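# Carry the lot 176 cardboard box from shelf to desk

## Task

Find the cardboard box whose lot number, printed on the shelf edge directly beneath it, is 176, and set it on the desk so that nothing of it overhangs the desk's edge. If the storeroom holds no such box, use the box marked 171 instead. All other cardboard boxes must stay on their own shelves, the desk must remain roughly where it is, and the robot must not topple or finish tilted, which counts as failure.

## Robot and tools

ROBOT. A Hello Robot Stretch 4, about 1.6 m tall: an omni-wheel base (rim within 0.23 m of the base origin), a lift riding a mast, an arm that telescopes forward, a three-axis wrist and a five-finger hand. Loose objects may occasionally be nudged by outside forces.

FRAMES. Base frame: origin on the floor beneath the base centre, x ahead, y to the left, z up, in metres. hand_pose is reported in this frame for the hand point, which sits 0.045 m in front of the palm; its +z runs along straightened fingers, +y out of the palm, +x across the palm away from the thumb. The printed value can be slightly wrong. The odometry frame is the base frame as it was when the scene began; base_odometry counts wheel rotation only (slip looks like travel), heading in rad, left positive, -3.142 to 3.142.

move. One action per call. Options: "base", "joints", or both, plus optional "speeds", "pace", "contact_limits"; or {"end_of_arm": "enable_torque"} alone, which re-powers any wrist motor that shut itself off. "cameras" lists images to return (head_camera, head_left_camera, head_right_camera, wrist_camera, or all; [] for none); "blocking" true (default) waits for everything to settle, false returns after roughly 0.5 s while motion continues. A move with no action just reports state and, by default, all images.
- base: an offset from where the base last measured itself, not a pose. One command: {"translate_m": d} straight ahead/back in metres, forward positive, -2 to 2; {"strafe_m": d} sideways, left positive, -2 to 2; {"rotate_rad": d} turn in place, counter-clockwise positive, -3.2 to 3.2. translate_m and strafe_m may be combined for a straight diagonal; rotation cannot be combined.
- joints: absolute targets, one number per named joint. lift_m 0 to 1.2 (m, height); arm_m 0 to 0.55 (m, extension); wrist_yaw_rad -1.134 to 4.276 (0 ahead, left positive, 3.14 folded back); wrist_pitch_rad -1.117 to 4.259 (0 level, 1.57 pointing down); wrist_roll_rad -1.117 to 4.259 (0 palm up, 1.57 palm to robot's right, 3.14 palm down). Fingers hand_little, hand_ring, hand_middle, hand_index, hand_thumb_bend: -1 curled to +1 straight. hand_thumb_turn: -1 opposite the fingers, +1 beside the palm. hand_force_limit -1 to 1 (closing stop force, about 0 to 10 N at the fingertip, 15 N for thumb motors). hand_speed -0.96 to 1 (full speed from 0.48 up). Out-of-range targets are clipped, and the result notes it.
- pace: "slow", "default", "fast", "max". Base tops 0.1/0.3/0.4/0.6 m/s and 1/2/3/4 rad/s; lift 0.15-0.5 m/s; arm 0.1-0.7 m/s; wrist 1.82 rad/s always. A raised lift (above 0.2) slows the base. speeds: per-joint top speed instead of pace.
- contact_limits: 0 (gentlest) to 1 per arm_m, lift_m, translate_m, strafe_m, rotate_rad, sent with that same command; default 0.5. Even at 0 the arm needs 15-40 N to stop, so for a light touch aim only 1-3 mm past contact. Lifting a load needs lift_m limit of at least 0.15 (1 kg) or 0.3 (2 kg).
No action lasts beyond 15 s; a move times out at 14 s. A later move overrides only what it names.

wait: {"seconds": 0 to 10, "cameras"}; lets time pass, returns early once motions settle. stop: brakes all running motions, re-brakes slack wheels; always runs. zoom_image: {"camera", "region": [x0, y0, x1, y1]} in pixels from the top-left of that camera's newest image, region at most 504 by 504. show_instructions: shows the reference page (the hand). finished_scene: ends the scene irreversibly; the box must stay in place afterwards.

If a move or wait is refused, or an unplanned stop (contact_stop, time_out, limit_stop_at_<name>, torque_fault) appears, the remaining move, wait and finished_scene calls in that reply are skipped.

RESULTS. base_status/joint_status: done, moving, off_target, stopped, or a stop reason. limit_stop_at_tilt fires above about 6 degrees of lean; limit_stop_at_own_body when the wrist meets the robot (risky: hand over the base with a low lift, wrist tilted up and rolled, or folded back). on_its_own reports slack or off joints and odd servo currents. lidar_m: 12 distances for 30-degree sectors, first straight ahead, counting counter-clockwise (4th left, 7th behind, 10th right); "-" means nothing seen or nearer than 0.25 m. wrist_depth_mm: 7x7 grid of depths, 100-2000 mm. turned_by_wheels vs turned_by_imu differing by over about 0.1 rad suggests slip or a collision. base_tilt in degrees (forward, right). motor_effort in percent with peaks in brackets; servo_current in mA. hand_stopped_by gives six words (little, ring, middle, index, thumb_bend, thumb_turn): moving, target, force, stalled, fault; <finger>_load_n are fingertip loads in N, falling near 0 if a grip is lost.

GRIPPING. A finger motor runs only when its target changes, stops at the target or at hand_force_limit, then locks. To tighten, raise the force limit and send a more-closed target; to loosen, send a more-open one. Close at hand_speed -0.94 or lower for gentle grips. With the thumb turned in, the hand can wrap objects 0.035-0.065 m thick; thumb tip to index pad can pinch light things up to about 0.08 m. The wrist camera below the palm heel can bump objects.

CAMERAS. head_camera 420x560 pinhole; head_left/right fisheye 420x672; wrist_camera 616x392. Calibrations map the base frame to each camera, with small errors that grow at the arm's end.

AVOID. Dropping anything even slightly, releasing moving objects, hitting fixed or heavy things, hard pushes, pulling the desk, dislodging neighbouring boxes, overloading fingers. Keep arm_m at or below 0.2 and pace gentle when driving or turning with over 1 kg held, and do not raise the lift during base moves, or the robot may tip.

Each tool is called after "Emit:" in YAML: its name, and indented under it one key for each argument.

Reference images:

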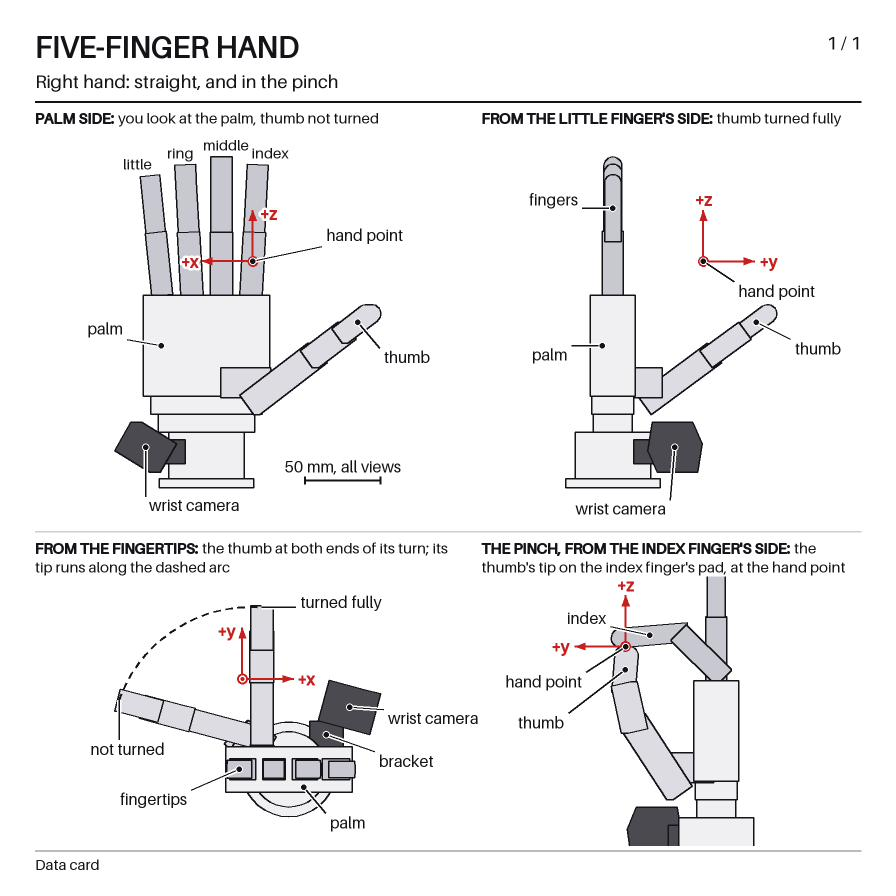

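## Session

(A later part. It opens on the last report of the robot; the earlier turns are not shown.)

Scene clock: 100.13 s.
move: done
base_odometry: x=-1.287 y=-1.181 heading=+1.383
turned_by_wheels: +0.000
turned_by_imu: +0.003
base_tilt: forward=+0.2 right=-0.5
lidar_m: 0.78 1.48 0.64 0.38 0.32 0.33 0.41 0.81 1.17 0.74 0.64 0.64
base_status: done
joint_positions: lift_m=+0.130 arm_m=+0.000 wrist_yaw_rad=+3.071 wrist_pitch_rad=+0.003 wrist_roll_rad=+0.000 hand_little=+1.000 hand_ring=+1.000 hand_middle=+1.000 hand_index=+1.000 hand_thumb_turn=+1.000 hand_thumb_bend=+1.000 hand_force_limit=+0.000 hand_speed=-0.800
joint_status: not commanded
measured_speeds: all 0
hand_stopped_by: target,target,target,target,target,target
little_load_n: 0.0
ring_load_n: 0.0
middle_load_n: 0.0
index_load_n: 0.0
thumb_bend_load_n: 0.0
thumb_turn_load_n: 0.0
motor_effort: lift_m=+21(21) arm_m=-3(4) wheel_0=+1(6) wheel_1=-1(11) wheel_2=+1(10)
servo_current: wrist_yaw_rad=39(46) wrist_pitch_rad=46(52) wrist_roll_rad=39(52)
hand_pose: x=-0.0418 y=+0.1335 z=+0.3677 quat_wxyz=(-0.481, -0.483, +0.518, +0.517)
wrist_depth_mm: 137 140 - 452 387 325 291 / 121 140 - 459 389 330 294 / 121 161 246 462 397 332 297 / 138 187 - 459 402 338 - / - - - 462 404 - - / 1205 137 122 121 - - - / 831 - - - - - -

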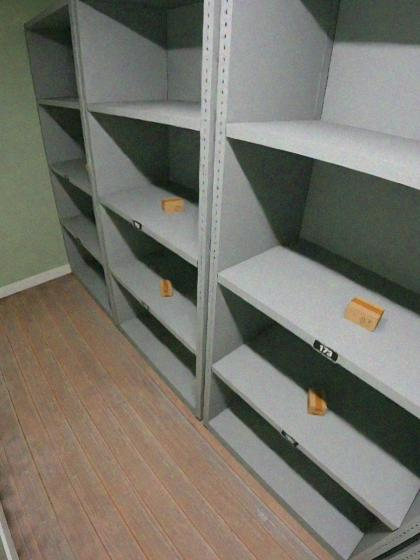

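Emit:
move:
  base: {"translate_m": 0.63, "strafe_m": 0.41}
  cameras: ["head_camera"]

Emit:
zoom_image:
  camera: "head_camera"
  region: [225, 360, 345, 480]

Scene clock: 120.00 s.
move: done
base_odometry: x=-1.572 y=-0.485 heading=+1.383
turned_by_wheels: +0.000
turned_by_imu: +0.002
base_tilt: forward=+0.1 right=-0.5
lidar_m: 0.65 1.26 0.85 0.49 0.43 0.43 0.53 1.05 1.01 0.60 0.53 0.52
base_status: done
joint_positions: lift_m=+0.130 arm_m=+0.000 wrist_yaw_rad=+3.071 wrist_pitch_rad=+0.003 wrist_roll_rad=+0.000 hand_little=+1.000 hand_ring=+1.000 hand_middle=+1.000 hand_index=+1.000 hand_thumb_turn=+1.000 hand_thumb_bend=+1.000 hand_force_limit=+0.000 hand_speed=-0.800
joint_status: not commanded
measured_speeds: all 0
hand_stopped_by: target,target,target,target,target,target
little_load_n: 0.0
ring_load_n: 0.0
middle_load_n: 0.0
index_load_n: 0.0
thumb_bend_load_n: 0.0
thumb_turn_load_n: 0.0
motor_effort: lift_m=+21(21) arm_m=-3(4) wheel_0=+0(5) wheel_1=-2(9) wheel_2=+1(13)
servo_current: wrist_yaw_rad=33(52) wrist_pitch_rad=46(59) wrist_roll_rad=39(52)
hand_pose: x=-0.0418 y=+0.1335 z=+0.3677 quat_wxyz=(-0.481, -0.483, +0.518, +0.517)
wrist_depth_mm: 137 151 - - - 424 379 / 120 140 - - 477 430 382 / 120 159 271 - - 436 384 / 138 185 - - - 439 - / 1863 - - - - - - / 1205 1078 122 121 - - - / 842 - - - - - -

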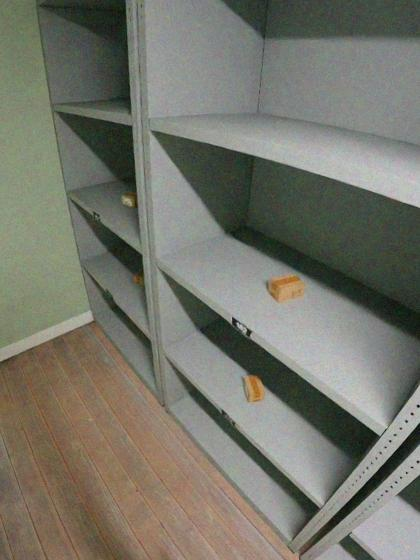

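Scaled by 4.200 from the camera's image (finer frame: 1200x1600).

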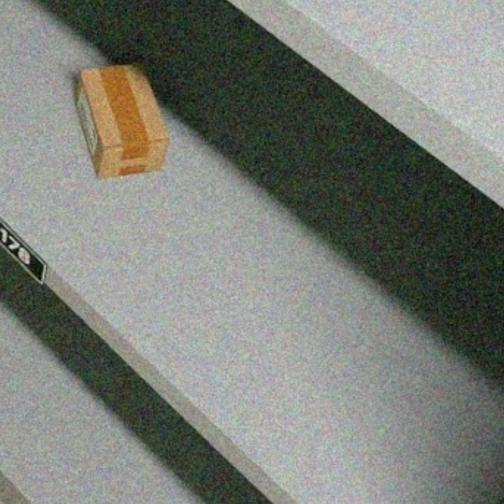

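Emit:
zoom_image:
  camera: "head_camera"
  region: [215, 405, 245, 435]

Emit:
zoom_image:
  camera: "head_camera"
  region: [85, 205, 110, 230]

Emit:
zoom_image:
  camera: "head_camera"
  region: [98, 280, 123, 305]

Emit:
zoom_image:
  camera: "head_camera"
  region: [228, 313, 258, 343]

Scaled by 16.800 from the camera's image (finer frame: 1200x1600).

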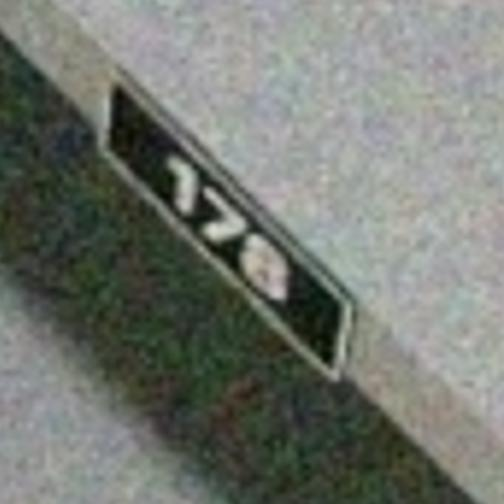

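Scaled by 20.160 from the camera's image (finer frame: 1200x1600).

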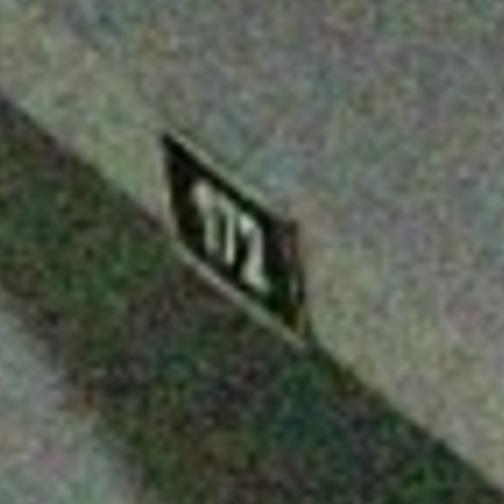

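Scaled by 20.160 from the camera's image (finer frame: 1200x1600).

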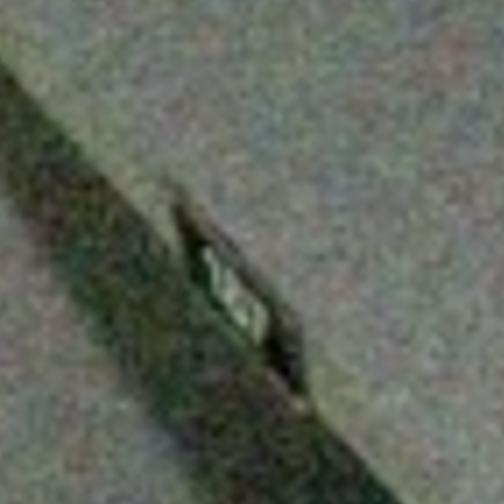

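Scaled by 16.800 from the camera's image (finer frame: 1200x1600).

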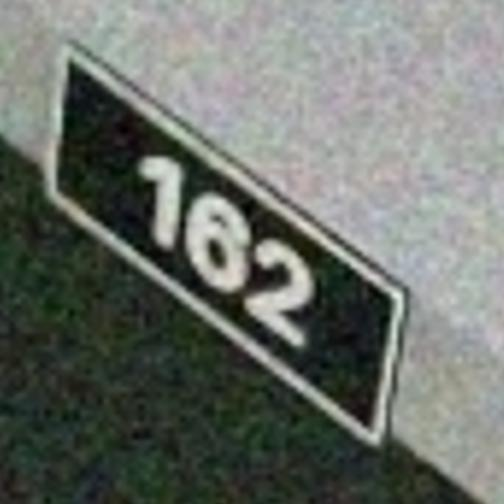

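Emit:
move:
  base: {"rotate_rad": -0.6}
  cameras: ["head_camera"]

Scene clock: 125.80 s.
move: done
base_odometry: x=-1.572 y=-0.485 heading=+0.783
turned_by_wheels: -0.600
turned_by_imu: -0.596
base_tilt: forward=+0.1 right=-0.5
lidar_m: 0.51 0.62 1.08 0.91 0.53 0.44 0.44 0.53 0.92 1.11 0.63 0.50
base_status: done
joint_positions: lift_m=+0.130 arm_m=+0.000 wrist_yaw_rad=+3.071 wrist_pitch_rad=+0.003 wrist_roll_rad=+0.000 hand_little=+1.000 hand_ring=+1.000 hand_middle=+1.000 hand_index=+1.000 hand_thumb_turn=+1.000 hand_thumb_bend=+1.000 hand_force_limit=+0.000 hand_speed=-0.800
joint_status: not commanded
measured_speeds: all 0
hand_stopped_by: target,target,target,target,target,target
little_load_n: 0.0
ring_load_n: 0.0
middle_load_n: 0.0
index_load_n: 0.0
thumb_bend_load_n: 0.0
thumb_turn_load_n: 0.0
motor_effort: lift_m=+21(21) arm_m=-4(4) wheel_0=+1(6) wheel_1=-1(6) wheel_2=+1(11)
servo_current: wrist_yaw_rad=33(46) wrist_pitch_rad=46(52) wrist_roll_rad=39(46)
hand_pose: x=-0.0418 y=+0.1335 z=+0.3677 quat_wxyz=(-0.481, -0.483, +0.518, +0.517)
wrist_depth_mm: 137 140 - - - - - / 122 140 - - - - - / 121 160 272 - - - - / 138 186 - - - - - / - - - - - - - / - - 122 121 - - - / - - - - - - -

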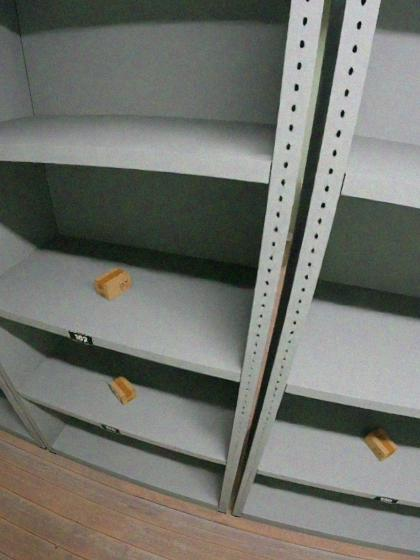

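Emit:
zoom_image:
  camera: "head_camera"
  region: [98, 415, 123, 440]

Emit:
move:
  base: {"strafe_m": 0.7, "translate_m": 0.15}
  cameras: ["head_camera"]

Scaled by 20.160 from the camera's image (finer frame: 1200x1600).

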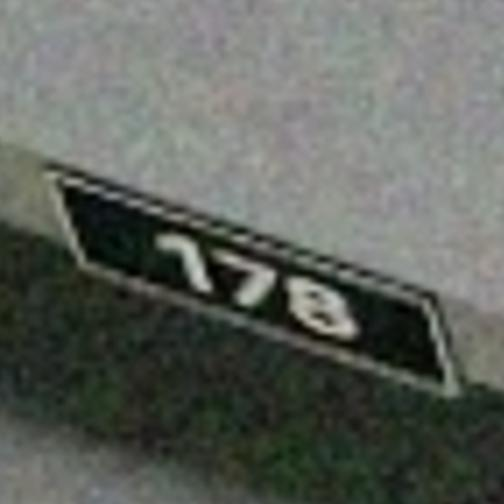

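Scene clock: 132.43 s.
move: done
base_odometry: x=-1.959 y=+0.117 heading=+0.783
turned_by_wheels: +0.000
turned_by_imu: +0.003
base_tilt: forward=+0.1 right=-0.5
lidar_m: 0.56 0.66 1.15 0.83 0.46 0.39 0.40 0.48 0.87 1.17 0.68 0.56
base_status: done
joint_positions: lift_m=+0.130 arm_m=+0.000 wrist_yaw_rad=+3.071 wrist_pitch_rad=+0.003 wrist_roll_rad=+0.000 hand_little=+1.000 hand_ring=+1.000 hand_middle=+1.000 hand_index=+1.000 hand_thumb_turn=+1.000 hand_thumb_bend=+1.000 hand_force_limit=+0.000 hand_speed=-0.800
joint_status: not commanded
measured_speeds: all 0
hand_stopped_by: target,target,target,target,target,target
little_load_n: 0.0
ring_load_n: 0.5
middle_load_n: 0.0
index_load_n: 0.0
thumb_bend_load_n: 0.0
thumb_turn_load_n: 0.0
motor_effort: lift_m=+21(21) arm_m=-3(4) wheel_0=+1(9) wheel_1=-2(8) wheel_2=-1(8)
servo_current: wrist_yaw_rad=39(52) wrist_pitch_rad=39(59) wrist_roll_rad=26(59)
hand_pose: x=-0.0418 y=+0.1335 z=+0.3677 quat_wxyz=(-0.481, -0.483, +0.518, +0.517)
wrist_depth_mm: 137 139 - - - 477 466 / 121 140 - - - 480 469 / 121 160 274 - - 484 473 / 138 187 - - - 484 - / - - - - - - - / - - 122 121 - - - / - - - - - - -

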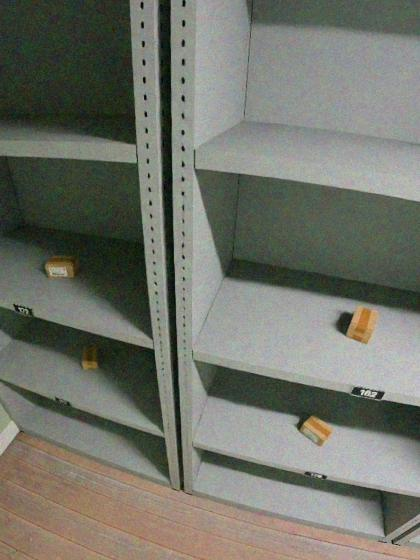

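Emit:
zoom_image:
  camera: "head_camera"
  region: [10, 298, 35, 323]

Emit:
zoom_image:
  camera: "head_camera"
  region: [52, 390, 77, 415]

Emit:
zoom_image:
  camera: "head_camera"
  region: [303, 463, 328, 488]

Scaled by 20.160 from the camera's image (finer frame: 1200x1600).

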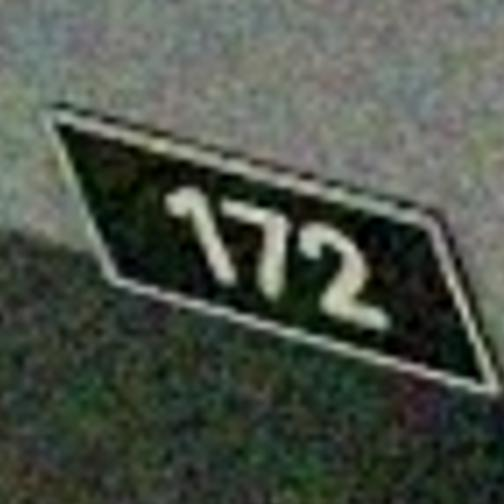

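Scaled by 20.160 from the camera's image (finer frame: 1200x1600).

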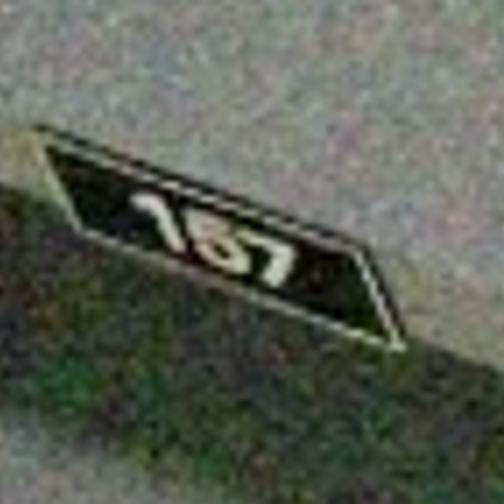

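Scaled by 20.160 from the camera's image (finer frame: 1200x1600).

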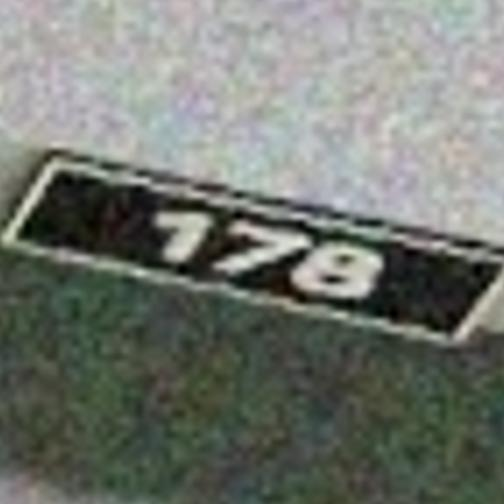

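Emit:
move:
  base: {"rotate_rad": -0.35}
  cameras: ["head_camera"]

Scene clock: 142.23 s.
move: done
base_odometry: x=-1.959 y=+0.117 heading=+0.433
turned_by_wheels: -0.350
turned_by_imu: -0.346
base_tilt: forward=+0.1 right=-0.4
lidar_m: 0.55 0.59 0.74 1.16 0.67 0.43 0.40 0.39 0.54 1.26 0.90 0.60
base_status: done
joint_positions: lift_m=+0.130 arm_m=+0.000 wrist_yaw_rad=+3.071 wrist_pitch_rad=+0.003 wrist_roll_rad=+0.000 hand_little=+1.000 hand_ring=+1.000 hand_middle=+1.000 hand_index=+1.000 hand_thumb_turn=+1.000 hand_thumb_bend=+1.000 hand_force_limit=+0.000 hand_speed=-0.800
joint_status: not commanded
measured_speeds: all 0
hand_stopped_by: target,target,target,target,target,target
little_load_n: 0.0
ring_load_n: 0.0
middle_load_n: 0.0
index_load_n: 0.0
thumb_bend_load_n: 0.0
thumb_turn_load_n: 0.0
motor_effort: lift_m=+21(21) arm_m=-3(4) wheel_0=+2(8) wheel_1=+1(7) wheel_2=+1(7)
servo_current: wrist_yaw_rad=39(46) wrist_pitch_rad=46(52) wrist_roll_rad=46(46)
hand_pose: x=-0.0418 y=+0.1335 z=+0.3677 quat_wxyz=(-0.481, -0.483, +0.518, +0.517)
wrist_depth_mm: 137 139 - - - - - / 121 140 - - - - - / 121 160 274 - - - - / 138 187 - - - - - / - - - - - - - / - - 122 121 - - - / - - - - - - -

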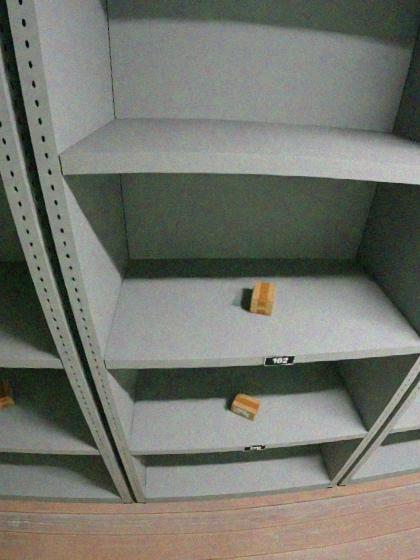

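Emit:
zoom_image:
  camera: "head_camera"
  region: [242, 435, 267, 460]

Emit:
zoom_image:
  camera: "head_camera"
  region: [265, 345, 295, 375]

Scaled by 20.160 from the camera's image (finer frame: 1200x1600).

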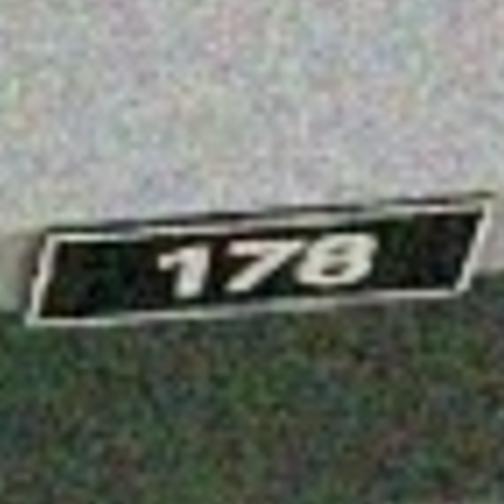

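Scaled by 16.800 from the camera's image (finer frame: 1200x1600).

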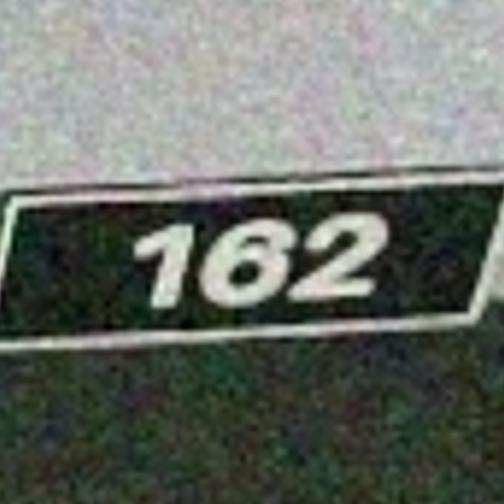

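Emit:
move:
  base: {"rotate_rad": -1.455}
  pace: "fast"
  cameras: []

Emit:
move:
  base: {"translate_m": 1.6}
  pace: "fast"
  cameras: ["head_camera"]

Scene clock: 153.13 s.
move: done
base_odometry: x=-1.959 y=+0.117 heading=-1.022
turned_by_wheels: -1.455
turned_by_imu: -1.449
base_tilt: forward=+0.2 right=-0.5
lidar_m: 1.91 0.76 0.58 0.56 0.60 0.88 1.15 0.59 0.43 0.40 0.43 0.63
base_status: done
joint_positions: lift_m=+0.130 arm_m=+0.000 wrist_yaw_rad=+3.071 wrist_pitch_rad=+0.003 wrist_roll_rad=+0.000 hand_little=+1.000 hand_ring=+1.000 hand_middle=+1.000 hand_index=+1.000 hand_thumb_turn=+1.000 hand_thumb_bend=+1.000 hand_force_limit=+0.000 hand_speed=-0.800
joint_status: not commanded
measured_speeds: all 0
hand_stopped_by: target,target,target,target,target,target
little_load_n: 0.0
ring_load_n: 0.0
middle_load_n: 0.0
index_load_n: 0.0
thumb_bend_load_n: 0.0
thumb_turn_load_n: 0.0
motor_effort: lift_m=+21(21) arm_m=-4(4) wheel_0=+2(7) wheel_1=-1(9) wheel_2=-1(12)
servo_current: wrist_yaw_rad=39(46) wrist_pitch_rad=52(52) wrist_roll_rad=33(52)
hand_pose: x=-0.0418 y=+0.1335 z=+0.3677 quat_wxyz=(-0.481, -0.483, +0.518, +0.517)
wrist_depth_mm: 137 140 - - - - - / 121 140 - - 1308 - - / 121 161 247 - - - - / 138 187 - - 1336 - - / - - - - - - - / - 976 122 121 - - - / - - - - - - -

Scene clock: 158.50 s.
move: done
base_odometry: x=-1.124 y=-1.248 heading=-1.022
turned_by_wheels: +0.000
turned_by_imu: -0.003
base_tilt: forward=+0.1 right=-0.5
lidar_m: 2.00 0.68 0.51 0.49 0.51 0.78 1.68 0.68 0.50 0.47 0.50 0.72
base_status: done
joint_positions: lift_m=+0.130 arm_m=+0.000 wrist_yaw_rad=+3.071 wrist_pitch_rad=+0.003 wrist_roll_rad=+0.000 hand_little=+1.000 hand_ring=+1.000 hand_middle=+1.000 hand_index=+1.000 hand_thumb_turn=+1.000 hand_thumb_bend=+1.000 hand_force_limit=+0.000 hand_speed=-0.800
joint_status: not commanded
measured_speeds: all 0
hand_stopped_by: target,target,target,target,target,target
little_load_n: 0.0
ring_load_n: 0.0
middle_load_n: 0.0
index_load_n: 0.0
thumb_bend_load_n: 0.0
thumb_turn_load_n: 0.0
motor_effort: lift_m=+21(21) arm_m=-3(4) wheel_0=-1(8) wheel_1=-1(8) wheel_2=+1(18)
servo_current: wrist_yaw_rad=39(46) wrist_pitch_rad=39(52) wrist_roll_rad=46(52)
hand_pose: x=-0.0418 y=+0.1335 z=+0.3677 quat_wxyz=(-0.481, -0.483, +0.518, +0.517)
wrist_depth_mm: 137 141 - - 1499 976 976 / 121 140 - - 1921 960 - / 121 161 - - - 976 991 / 138 187 - - - 976 - / - - - - 1661 - - / - 1078 122 121 - - - / 831 - - - - - -

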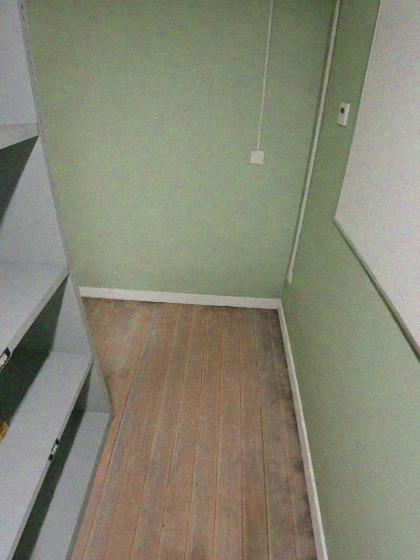

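Emit:
move:
  base: {"rotate_rad": -0.045}
  cameras: []

Emit:
move:
  base: {"translate_m": 1.48}
  pace: "fast"
  cameras: ["head_camera"]

Scene clock: 164.40 s.
move: done
base_odometry: x=-1.124 y=-1.248 heading=-1.067
turned_by_wheels: -0.045
turned_by_imu: -0.044
base_tilt: forward=+0.1 right=-0.5
lidar_m: 1.92 0.72 0.52 0.48 0.52 0.73 1.94 0.68 0.50 0.48 0.50 0.70
base_status: done
joint_positions: lift_m=+0.130 arm_m=+0.000 wrist_yaw_rad=+3.071 wrist_pitch_rad=+0.003 wrist_roll_rad=+0.000 hand_little=+1.000 hand_ring=+1.000 hand_middle=+1.000 hand_index=+1.000 hand_thumb_turn=+1.000 hand_thumb_bend=+1.000 hand_force_limit=+0.000 hand_speed=-0.800
joint_status: not commanded
measured_speeds: all 0
hand_stopped_by: target,target,target,target,target,target
little_load_n: 0.0
ring_load_n: 0.0
middle_load_n: 0.0
index_load_n: 0.0
thumb_bend_load_n: 0.0
thumb_turn_load_n: 0.0
motor_effort: lift_m=+21(21) arm_m=-3(4) wheel_0=+1(4) wheel_1=-1(4) wheel_2=+0(9)
servo_current: wrist_yaw_rad=39(46) wrist_pitch_rad=39(52) wrist_roll_rad=33(46)
hand_pose: x=-0.0418 y=+0.1335 z=+0.3677 quat_wxyz=(-0.481, -0.483, +0.518, +0.517)
wrist_depth_mm: 137 141 - - 976 1008 1008 / 121 140 - - 991 1008 - / 121 160 - - 1008 1008 1025 / 138 187 - - 1042 1025 - / - 1983 - - 1182 - - / - 1098 123 121 - - - / 831 - - - - - -

Scene clock: 169.40 s.
move: done
base_odometry: x=-0.409 y=-2.544 heading=-1.067
turned_by_wheels: +0.000
turned_by_imu: -0.005
base_tilt: forward=+0.1 right=-0.6
lidar_m: 0.52 0.55 0.76 2.09 0.70 0.72 1.96 0.70 0.51 0.47 0.50 0.53
base_status: done
joint_positions: lift_m=+0.130 arm_m=+0.000 wrist_yaw_rad=+3.071 wrist_pitch_rad=+0.003 wrist_roll_rad=+0.000 hand_little=+1.000 hand_ring=+1.000 hand_middle=+1.000 hand_index=+1.000 hand_thumb_turn=+1.000 hand_thumb_bend=+1.000 hand_force_limit=+0.000 hand_speed=-0.800
joint_status: not commanded
measured_speeds: all 0
hand_stopped_by: target,target,target,target,target,target
little_load_n: 0.0
ring_load_n: 0.0
middle_load_n: 0.0
index_load_n: 0.5
thumb_bend_load_n: 0.0
thumb_turn_load_n: 0.0
motor_effort: lift_m=+21(21) arm_m=-4(4) wheel_0=-2(8) wheel_1=-1(8) wheel_2=-1(15)
servo_current: wrist_yaw_rad=39(46) wrist_pitch_rad=52(59) wrist_roll_rad=33(52)
hand_pose: x=-0.0418 y=+0.1335 z=+0.3677 quat_wxyz=(-0.481, -0.483, +0.518, +0.517)
wrist_depth_mm: 137 141 - - - 634 647 / 121 140 - - - 640 654 / 121 160 - - - 640 647 / 138 187 - - - 647 - / - 1921 - - 1618 - - / - 1078 122 121 - - - / 842 - - - - - -

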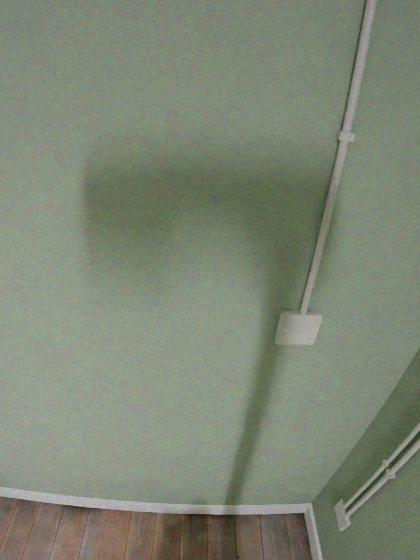

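Emit:
move:
  base: {"strafe_m": 1.68}
  pace: "fast"
  cameras: []

Emit:
move:
  base: {"rotate_rad": 3.142}
  pace: "fast"
  cameras: ["head_camera"]

Scene clock: 178.53 s.
move: done
base_odometry: x=+1.062 y=-1.733 heading=-1.067
turned_by_wheels: +0.000
turned_by_imu: +0.012
base_tilt: forward=+0.1 right=-0.5
lidar_m: 0.52 0.55 0.78 1.57 1.11 1.17 2.62 0.98 0.81 2.07 0.77 0.57
base_status: done
joint_positions: lift_m=+0.130 arm_m=+0.000 wrist_yaw_rad=+3.071 wrist_pitch_rad=+0.003 wrist_roll_rad=+0.000 hand_little=+1.000 hand_ring=+1.000 hand_middle=+1.000 hand_index=+1.000 hand_thumb_turn=+1.000 hand_thumb_bend=+1.000 hand_force_limit=+0.000 hand_speed=-0.800
joint_status: not commanded
measured_speeds: all 0
hand_stopped_by: target,target,target,target,target,target
little_load_n: 0.0
ring_load_n: 0.0
middle_load_n: 0.0
index_load_n: 0.0
thumb_bend_load_n: 0.0
thumb_turn_load_n: 0.0
motor_effort: lift_m=+21(21) arm_m=-4(4) wheel_0=+0(12) wheel_1=-1(11) wheel_2=-1(8)
servo_current: wrist_yaw_rad=46(46) wrist_pitch_rad=46(59) wrist_roll_rad=20(59)
hand_pose: x=-0.0418 y=+0.1335 z=+0.3677 quat_wxyz=(-0.481, -0.483, +0.518, +0.517)
wrist_depth_mm: 137 141 - - - - - / 121 140 - - - 1921 - / 121 161 - - - - - / 138 193 - - - - - / - - - - 1921 - - / 1078 1182 123 121 - - - / 842 - - - - - -

Scene clock: 180.97 s.
move: done
base_odometry: x=+1.062 y=-1.733 heading=+2.075
turned_by_wheels: +3.142
turned_by_imu: +3.128
base_tilt: forward=+0.1 right=-0.5
lidar_m: 2.96 0.98 0.82 2.13 0.79 0.56 0.52 0.55 0.75 1.58 1.08 1.15
base_status: done
joint_positions: lift_m=+0.130 arm_m=+0.000 wrist_yaw_rad=+3.071 wrist_pitch_rad=+0.003 wrist_roll_rad=+0.000 hand_little=+1.000 hand_ring=+1.000 hand_middle=+1.000 hand_index=+1.000 hand_thumb_turn=+1.000 hand_thumb_bend=+1.000 hand_force_limit=+0.000 hand_speed=-0.800
joint_status: not commanded
measured_speeds: all 0
hand_stopped_by: target,target,target,target,target,target
little_load_n: 0.0
ring_load_n: 0.0
middle_load_n: 0.0
index_load_n: 0.0
thumb_bend_load_n: 0.0
thumb_turn_load_n: 0.0
motor_effort: lift_m=+21(21) arm_m=-4(4) wheel_0=-2(9) wheel_1=+1(8) wheel_2=+0(12)
servo_current: wrist_yaw_rad=39(46) wrist_pitch_rad=46(52) wrist_roll_rad=46(52)
hand_pose: x=-0.0418 y=+0.1335 z=+0.3677 quat_wxyz=(-0.481, -0.483, +0.518, +0.517)
wrist_depth_mm: 137 213 661 676 699 723 741 / 121 140 661 676 699 723 750 / 121 160 661 683 699 723 741 / 138 202 661 683 699 723 - / 634 647 661 683 707 - - / 627 647 122 121 - - - / - - - - - - -

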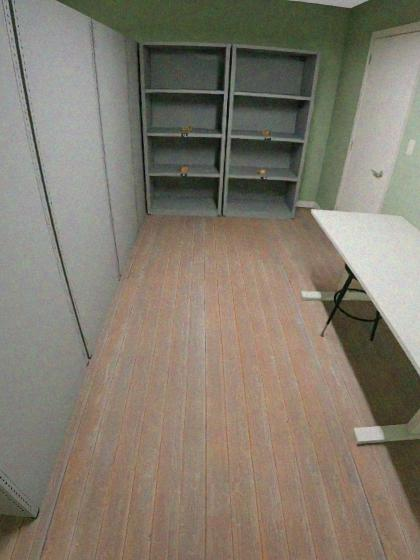

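Emit:
move:
  base: {"translate_m": 2.0}
  pace: "fast"
  cameras: []

Emit:
move:
  base: {"translate_m": 0.5}
  cameras: ["head_camera"]

Scene clock: 189.90 s.
move: done
base_odometry: x=+0.096 y=+0.018 heading=+2.075
turned_by_wheels: +0.000
turned_by_imu: -0.001
base_tilt: forward=+0.2 right=-0.5
lidar_m: 1.74 1.07 0.75 0.71 0.74 1.03 2.52 1.15 0.81 0.75 0.77 1.83
base_status: done
joint_positions: lift_m=+0.130 arm_m=+0.000 wrist_yaw_rad=+3.071 wrist_pitch_rad=+0.003 wrist_roll_rad=+0.000 hand_little=+1.000 hand_ring=+1.000 hand_middle=+1.000 hand_index=+1.000 hand_thumb_turn=+1.000 hand_thumb_bend=+1.000 hand_force_limit=+0.000 hand_speed=-0.800
joint_status: not commanded
measured_speeds: all 0
hand_stopped_by: target,target,target,target,target,target
little_load_n: 0.0
ring_load_n: 0.0
middle_load_n: 0.0
index_load_n: 0.0
thumb_bend_load_n: 0.0
thumb_turn_load_n: 0.0
motor_effort: lift_m=+21(21) arm_m=-4(4) wheel_0=-1(9) wheel_1=-1(7) wheel_2=+0(16)
servo_current: wrist_yaw_rad=39(52) wrist_pitch_rad=52(52) wrist_roll_rad=33(59)
hand_pose: x=-0.0418 y=+0.1335 z=+0.3677 quat_wxyz=(-0.481, -0.483, +0.518, +0.517)
wrist_depth_mm: 137 141 - - - - - / 121 140 - - - - - / 121 161 - - - - - / 138 193 - - - - - / - - - - 1863 - - / 1182 1205 123 121 - - - / 831 - - - - - -

Scene clock: 193.07 s.
move: done
base_odometry: x=-0.145 y=+0.456 heading=+2.075
turned_by_wheels: +0.000
turned_by_imu: +0.000
base_tilt: forward=+0.1 right=-0.5
lidar_m: 1.23 1.11 0.77 0.71 0.77 1.03 3.03 1.09 0.79 0.79 1.55 1.31
base_status: done
joint_positions: lift_m=+0.130 arm_m=+0.000 wrist_yaw_rad=+3.071 wrist_pitch_rad=+0.003 wrist_roll_rad=+0.000 hand_little=+1.000 hand_ring=+1.000 hand_middle=+1.000 hand_index=+1.000 hand_thumb_turn=+1.000 hand_thumb_bend=+1.000 hand_force_limit=+0.000 hand_speed=-0.800
joint_status: not commanded
measured_speeds: all 0
hand_stopped_by: target,target,target,target,target,target
little_load_n: 0.0
ring_load_n: 0.0
middle_load_n: 0.0
index_load_n: 0.0
thumb_bend_load_n: 0.0
thumb_turn_load_n: 0.0
motor_effort: lift_m=+21(21) arm_m=-4(4) wheel_0=+1(7) wheel_1=+0(6) wheel_2=+1(13)
servo_current: wrist_yaw_rad=33(46) wrist_pitch_rad=46(52) wrist_roll_rad=26(59)
hand_pose: x=-0.0418 y=+0.1335 z=+0.3677 quat_wxyz=(-0.481, -0.483, +0.518, +0.517)
wrist_depth_mm: 137 141 - - - - - / 121 140 - - - - - / 121 161 - - - - - / 138 193 - - - - - / - - - - 1863 - - / 1205 1182 123 121 - - - / 831 - - - - - -

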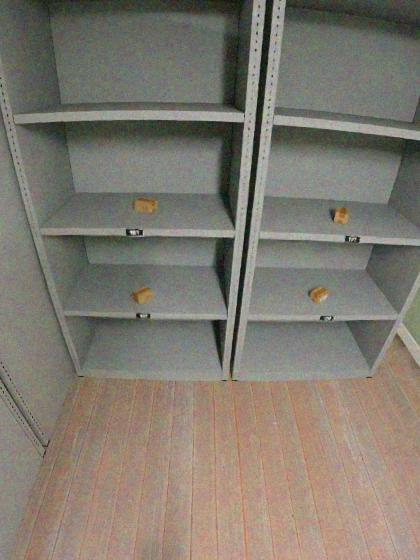

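Emit:
zoom_image:
  camera: "head_camera"
  region: [314, 305, 344, 335]

Emit:
zoom_image:
  camera: "head_camera"
  region: [320, 200, 370, 250]

Emit:
zoom_image:
  camera: "head_camera"
  region: [130, 300, 160, 330]

Scaled by 16.800 from the camera's image (finer frame: 1200x1600).

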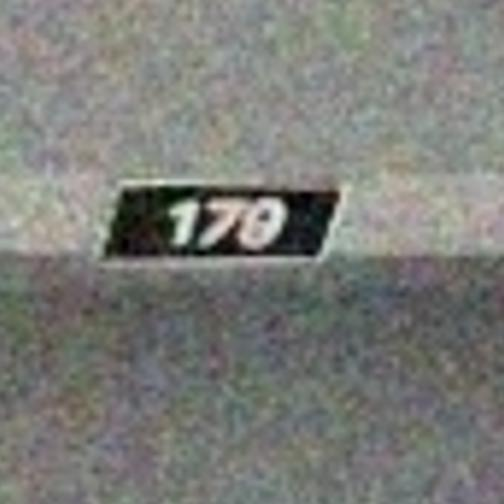

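Scaled by 10.080 from the camera's image (finer frame: 1200x1600).

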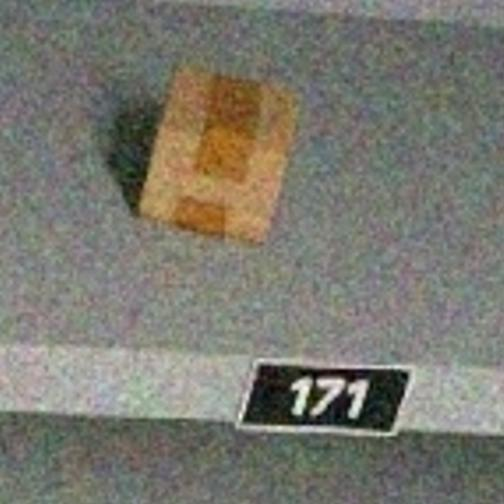

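Scaled by 16.800 from the camera's image (finer frame: 1200x1600).

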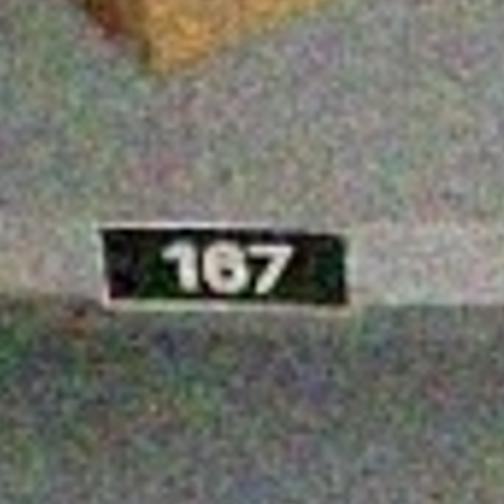

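Emit:
move:
  base: {"translate_m": 0.35, "strafe_m": -0.5}
  cameras: ["head_camera","head_right_camera"]

Scene clock: 204.83 s.
move: done
base_odometry: x=+0.124 y=+1.004 heading=+2.075
turned_by_wheels: +0.000
turned_by_imu: -0.003
base_tilt: forward=+0.2 right=-0.5
lidar_m: 0.92 0.95 1.28 1.23 1.30 1.73 1.14 0.59 0.77 0.94 1.04 0.96
base_status: done
joint_positions: lift_m=+0.130 arm_m=+0.000 wrist_yaw_rad=+3.071 wrist_pitch_rad=+0.003 wrist_roll_rad=+0.000 hand_little=+1.000 hand_ring=+1.000 hand_middle=+1.000 hand_index=+1.000 hand_thumb_turn=+1.000 hand_thumb_bend=+1.000 hand_force_limit=+0.000 hand_speed=-0.800
joint_status: not commanded
measured_speeds: all 0
hand_stopped_by: target,target,target,target,target,target
little_load_n: 0.0
ring_load_n: 0.5
middle_load_n: 0.0
index_load_n: 0.0
thumb_bend_load_n: 0.0
thumb_turn_load_n: 0.0
motor_effort: lift_m=+21(21) arm_m=-4(4) wheel_0=-2(11) wheel_1=+0(7) wheel_2=+1(12)
servo_current: wrist_yaw_rad=39(46) wrist_pitch_rad=39(52) wrist_roll_rad=52(59)
hand_pose: x=-0.0418 y=+0.1335 z=+0.3677 quat_wxyz=(-0.481, -0.483, +0.518, +0.517)
wrist_depth_mm: 137 141 - - - - - / 121 140 - - - - - / 121 160 - - - - - / 138 192 - - - - - / 1808 1983 - - 1983 - - / 1205 1182 122 121 - - - / - - - - - - -

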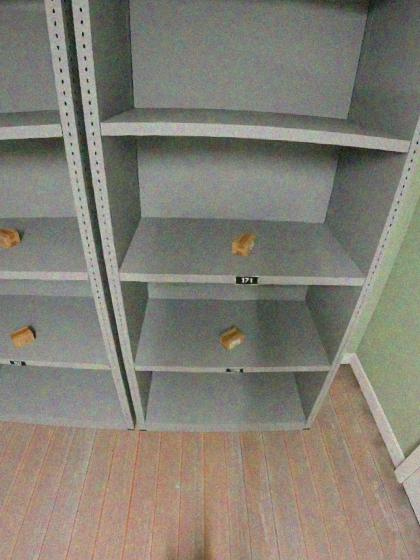

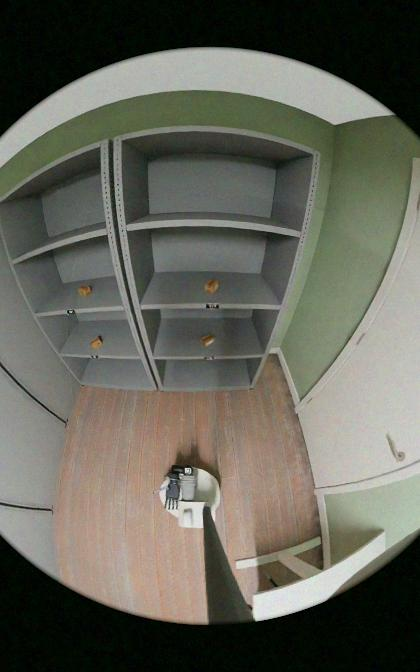

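Emit:
zoom_image:
  camera: "head_camera"
  region: [220, 355, 250, 385]

Emit:
zoom_image:
  camera: "head_camera"
  region: [220, 220, 280, 290]

Scaled by 16.800 from the camera's image (finer frame: 1200x1600).

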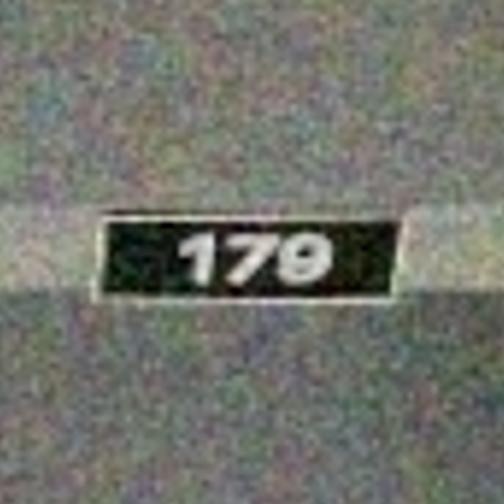

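Scaled by 7.200 from the camera's image (finer frame: 1200x1600).

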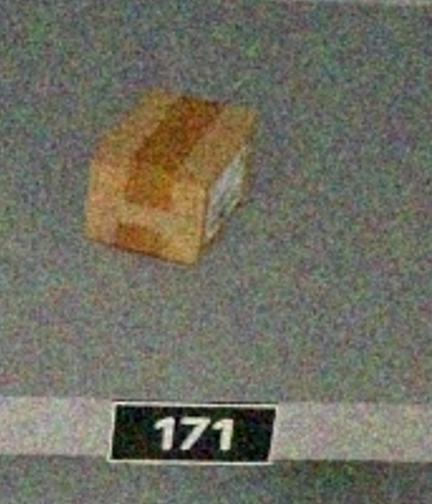

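Emit:
move:
  joints: {"lift_m": 1.0, "wrist_yaw_rad": 1.13}
  cameras: []

Emit:
move:
  joints: {"wrist_roll_rad": 3.14, "wrist_pitch_rad": 0.6, "hand_thumb_turn": -1, "hand_thumb_bend": 0.5, "hand_speed": 0.0}
  cameras: ["head_camera", "wrist_camera"]

Scene clock: 289.07 s.
move: done
base_odometry: x=+0.124 y=+1.004 heading=+2.075
turned_by_wheels: +0.000
turned_by_imu: +0.000
base_tilt: forward=+0.1 right=-0.5
lidar_m: 0.92 0.94 1.30 1.23 1.29 1.70 1.13 0.58 0.78 0.92 1.04 0.96
base_status: not commanded
joint_positions: lift_m=+1.000 arm_m=+0.000 wrist_yaw_rad=+1.131 wrist_pitch_rad=+0.003 wrist_roll_rad=+0.000 hand_little=+1.000 hand_ring=+1.000 hand_middle=+1.000 hand_index=+1.000 hand_thumb_turn=+1.000 hand_thumb_bend=+1.000 hand_force_limit=+0.000 hand_speed=-0.800
joint_status: all done
measured_speeds: all 0
hand_stopped_by: target,target,target,target,target,target
little_load_n: 0.0
ring_load_n: 0.0
middle_load_n: 0.0
index_load_n: 0.0
thumb_bend_load_n: 0.0
thumb_turn_load_n: 0.0
motor_effort: lift_m=+24(29) arm_m=-4(4) wheel_0=-2(2) wheel_1=+0(0) wheel_2=+1(1)
servo_current: wrist_yaw_rad=39(98) wrist_pitch_rad=39(59) wrist_roll_rad=46(59)
hand_pose: x=+0.3722 y=+0.1502 z=+1.2375 quat_wxyz=(+0.154, +0.154, +0.691, +0.689)
wrist_depth_mm: - 1182 - - - - 597 / - 1182 - 1397 - 759 597 / - 1182 - 1397 - - 609 / - 1205 1255 1430 1618 - - / - 1182 1255 1430 - - - / - 123 123 121 - - - / - - - - - - -

Scene clock: 291.43 s.
move: done
base_odometry: x=+0.124 y=+1.004 heading=+2.075
turned_by_wheels: +0.000
turned_by_imu: +0.000
base_tilt: forward=+0.2 right=-0.4
lidar_m: 0.91 0.94 1.28 1.23 1.30 1.73 1.14 0.60 0.80 0.96 1.04 0.95
base_status: not commanded
joint_positions: lift_m=+1.000 arm_m=+0.000 wrist_yaw_rad=+1.131 wrist_pitch_rad=+0.600 wrist_roll_rad=+3.136 hand_little=+1.000 hand_ring=+1.000 hand_middle=+1.000 hand_index=+1.000 hand_thumb_turn=-1.000 hand_thumb_bend=+0.500 hand_force_limit=+0.000 hand_speed=+0.000
joint_status: all done
measured_speeds: all 0
hand_stopped_by: target,target,target,target,target,target
little_load_n: 0.0
ring_load_n: 0.0
middle_load_n: 0.0
index_load_n: 0.0
thumb_bend_load_n: 0.0
thumb_turn_load_n: 0.0
motor_effort: lift_m=+24(24) arm_m=-4(4) wheel_0=-2(2) wheel_1=+0(0) wheel_2=+0(1)
servo_current: wrist_yaw_rad=33(46) wrist_pitch_rad=46(72) wrist_roll_rad=39(111)
hand_pose: x=+0.2857 y=+0.1104 z=+1.0031 quat_wxyz=(-0.455, +0.864, -0.191, +0.103)
wrist_depth_mm: - 1060 1205 1229 1255 1281 1255 / 917 917 1366 1366 1430 1430 1397 / 788 866 - 1576 - - - / 732 - 1808 - - - - / 676 - 1205 - - - - / 634 - 122 121 - - - / 603 - - - - - -
wrist_camera: T_world_to_cam=[[-0.90273, 0.42806, 0.04286, 0.18279], [0.26495, 0.4747, 0.83932, -0.97784], [0.33893, 0.76904, -0.54195, 0.52638]] pos_world=[0.24568, -0.01887, 1.09816]

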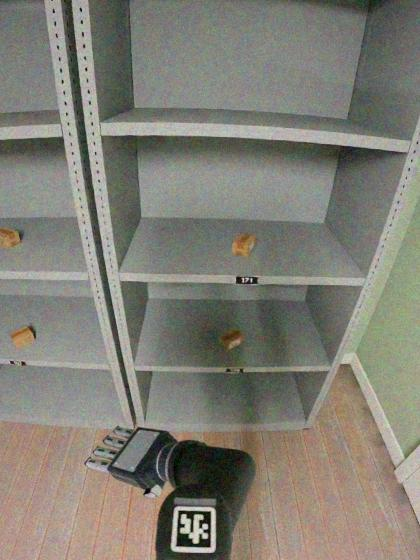

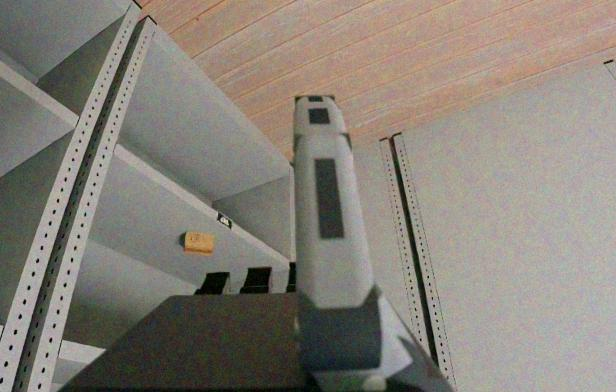

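Emit:
move:
  base: {"translate_m": 0.4, "strafe_m": -0.247}
  joints: {"lift_m": 1.13}
  cameras: ["head_camera", "wrist_camera"]

Scene clock: 318.67 s.
move: done
base_odometry: x=+0.147 y=+1.474 heading=+2.075
turned_by_wheels: +0.000
turned_by_imu: -0.002
base_tilt: forward=+0.1 right=-0.5
lidar_m: 0.52 0.53 0.74 1.49 1.55 2.09 0.93 0.95 0.78 0.73 0.74 0.55
base_status: done
joint_positions: lift_m=+1.130 arm_m=+0.000 wrist_yaw_rad=+1.131 wrist_pitch_rad=+0.600 wrist_roll_rad=+3.136 hand_little=+1.000 hand_ring=+1.000 hand_middle=+1.000 hand_index=+1.000 hand_thumb_turn=-1.000 hand_thumb_bend=+0.500 hand_force_limit=+0.000 hand_speed=+0.000
joint_status: all done
measured_speeds: all 0
hand_stopped_by: target,target,target,target,target,target
little_load_n: 0.0
ring_load_n: 0.0
middle_load_n: 0.0
index_load_n: 0.0
thumb_bend_load_n: 0.0
thumb_turn_load_n: 0.0
motor_effort: lift_m=+24(28) arm_m=-4(4) wheel_0=+1(9) wheel_1=+0(4) wheel_2=+0(13)
servo_current: wrist_yaw_rad=39(46) wrist_pitch_rad=46(52) wrist_roll_rad=33(52)
hand_pose: x=+0.2857 y=+0.1104 z=+1.1331 quat_wxyz=(-0.455, +0.864, -0.191, +0.103)
wrist_depth_mm: 741 750 768 1336 1366 1397 1397 / 778 854 866 904 1618 1618 1537 / 342 946 946 820 - 1756 - / 415 427 809 768 - 1618 - / 544 554 554 683 - 1464 1397 / 676 732 122 121 - - 1281 / 676 - - - - - 1205
wrist_camera: T_world_to_cam=[[-0.90268, 0.42818, 0.04289, 0.17717], [0.26505, 0.47471, 0.83928, -1.08694], [0.339, 0.76897, -0.542, 0.59688]] pos_world=[0.24568, -0.01887, 1.22816]

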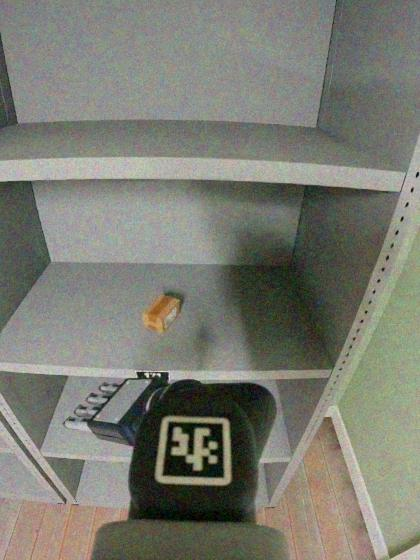

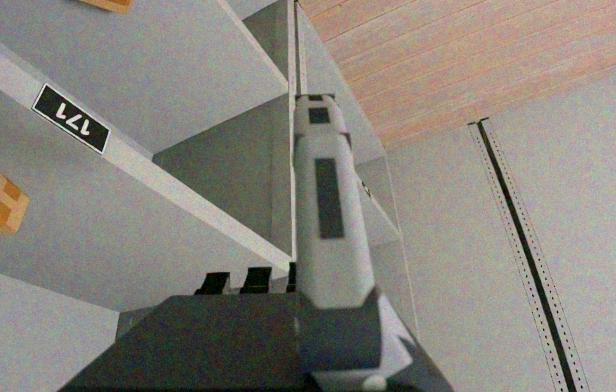

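Emit:
zoom_image:
  camera: "head_camera"
  region: [130, 280, 190, 340]

Emit:
zoom_image:
  camera: "wrist_camera"
  region: [0, 60, 160, 260]

Scaled by 8.400 from the camera's image (finer frame: 1200x1600).

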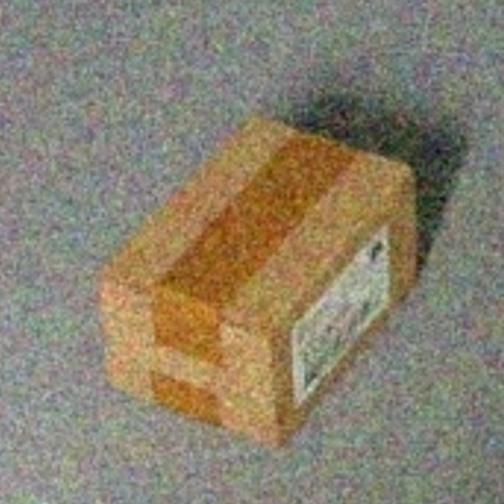

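Scaled by 2.520.

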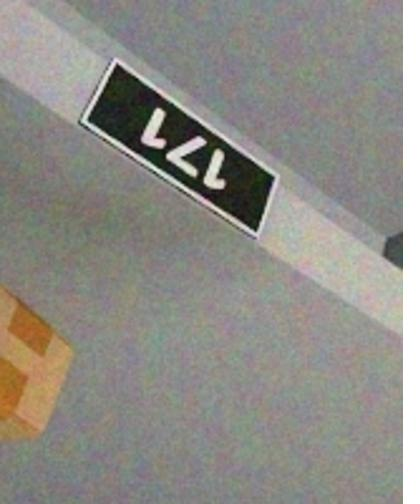

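Emit:
move:
  base: {"translate_m": 0.1, "strafe_m": -0.012}
  joints: {"lift_m": 1.085, "wrist_yaw_rad": 1.196, "hand_thumb_bend": 0.8, "hand_index": 0.5, "hand_middle": 0.5, "hand_ring": 0.9, "hand_little": 0.9}
  cameras: ["head_camera", "wrist_camera"]

Scene clock: 366.30 s.
move: done
base_odometry: x=+0.109 y=+1.567 heading=+2.075
turned_by_wheels: +0.000
turned_by_imu: +0.000
base_tilt: forward=+0.2 right=-0.4
lidar_m: 0.42 0.45 0.60 1.51 1.57 2.10 1.03 1.09 0.77 0.73 0.78 0.44
base_status: done
joint_positions: lift_m=+1.085 arm_m=+0.000 wrist_yaw_rad=+1.195 wrist_pitch_rad=+0.600 wrist_roll_rad=+3.137 hand_little=+0.900 hand_ring=+0.900 hand_middle=+0.500 hand_index=+0.500 hand_thumb_turn=-1.000 hand_thumb_bend=+0.800 hand_force_limit=+0.000 hand_speed=+0.000
joint_status: all done
measured_speeds: all 0
hand_stopped_by: target,target,target,target,target,target
little_load_n: 0.0
ring_load_n: 0.0
middle_load_n: 0.0
index_load_n: 0.0
thumb_bend_load_n: 0.0
thumb_turn_load_n: 0.0
motor_effort: lift_m=+17(22) arm_m=-4(4) wheel_0=-1(7) wheel_1=+1(6) wheel_2=+1(10)
servo_current: wrist_yaw_rad=46(85) wrist_pitch_rad=39(52) wrist_roll_rad=46(52)
hand_pose: x=+0.2785 y=+0.1174 z=+1.0887 quat_wxyz=(-0.458, +0.869, -0.163, +0.088)
wrist_depth_mm: 234 699 707 1042 1336 1366 1366 / 238 759 820 124 1537 1537 1576 / 274 291 891 820 - 1756 - / 325 343 384 750 - 1576 - / 439 445 427 462 - 1464 1430 / 585 591 122 133 - - 1308 / 609 - - - - - 1255
wrist_camera: T_world_to_cam=[[-0.92808, 0.3699, 0.04294, 0.18333], [0.23437, 0.49063, 0.83926, -1.04439], [0.28937, 0.78896, -0.54204, 0.58136]] pos_world=[0.24669, -0.01408, 1.18376]

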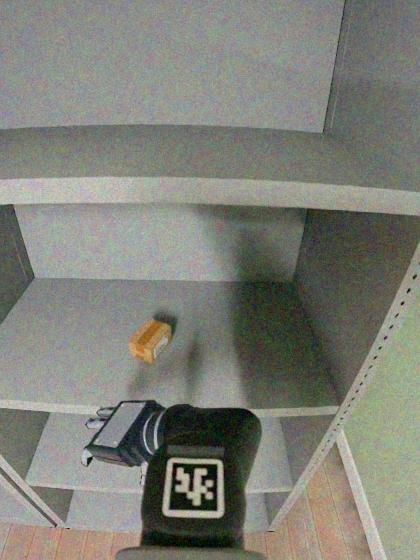

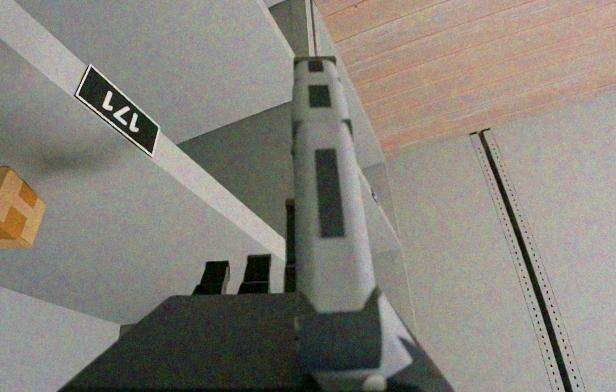

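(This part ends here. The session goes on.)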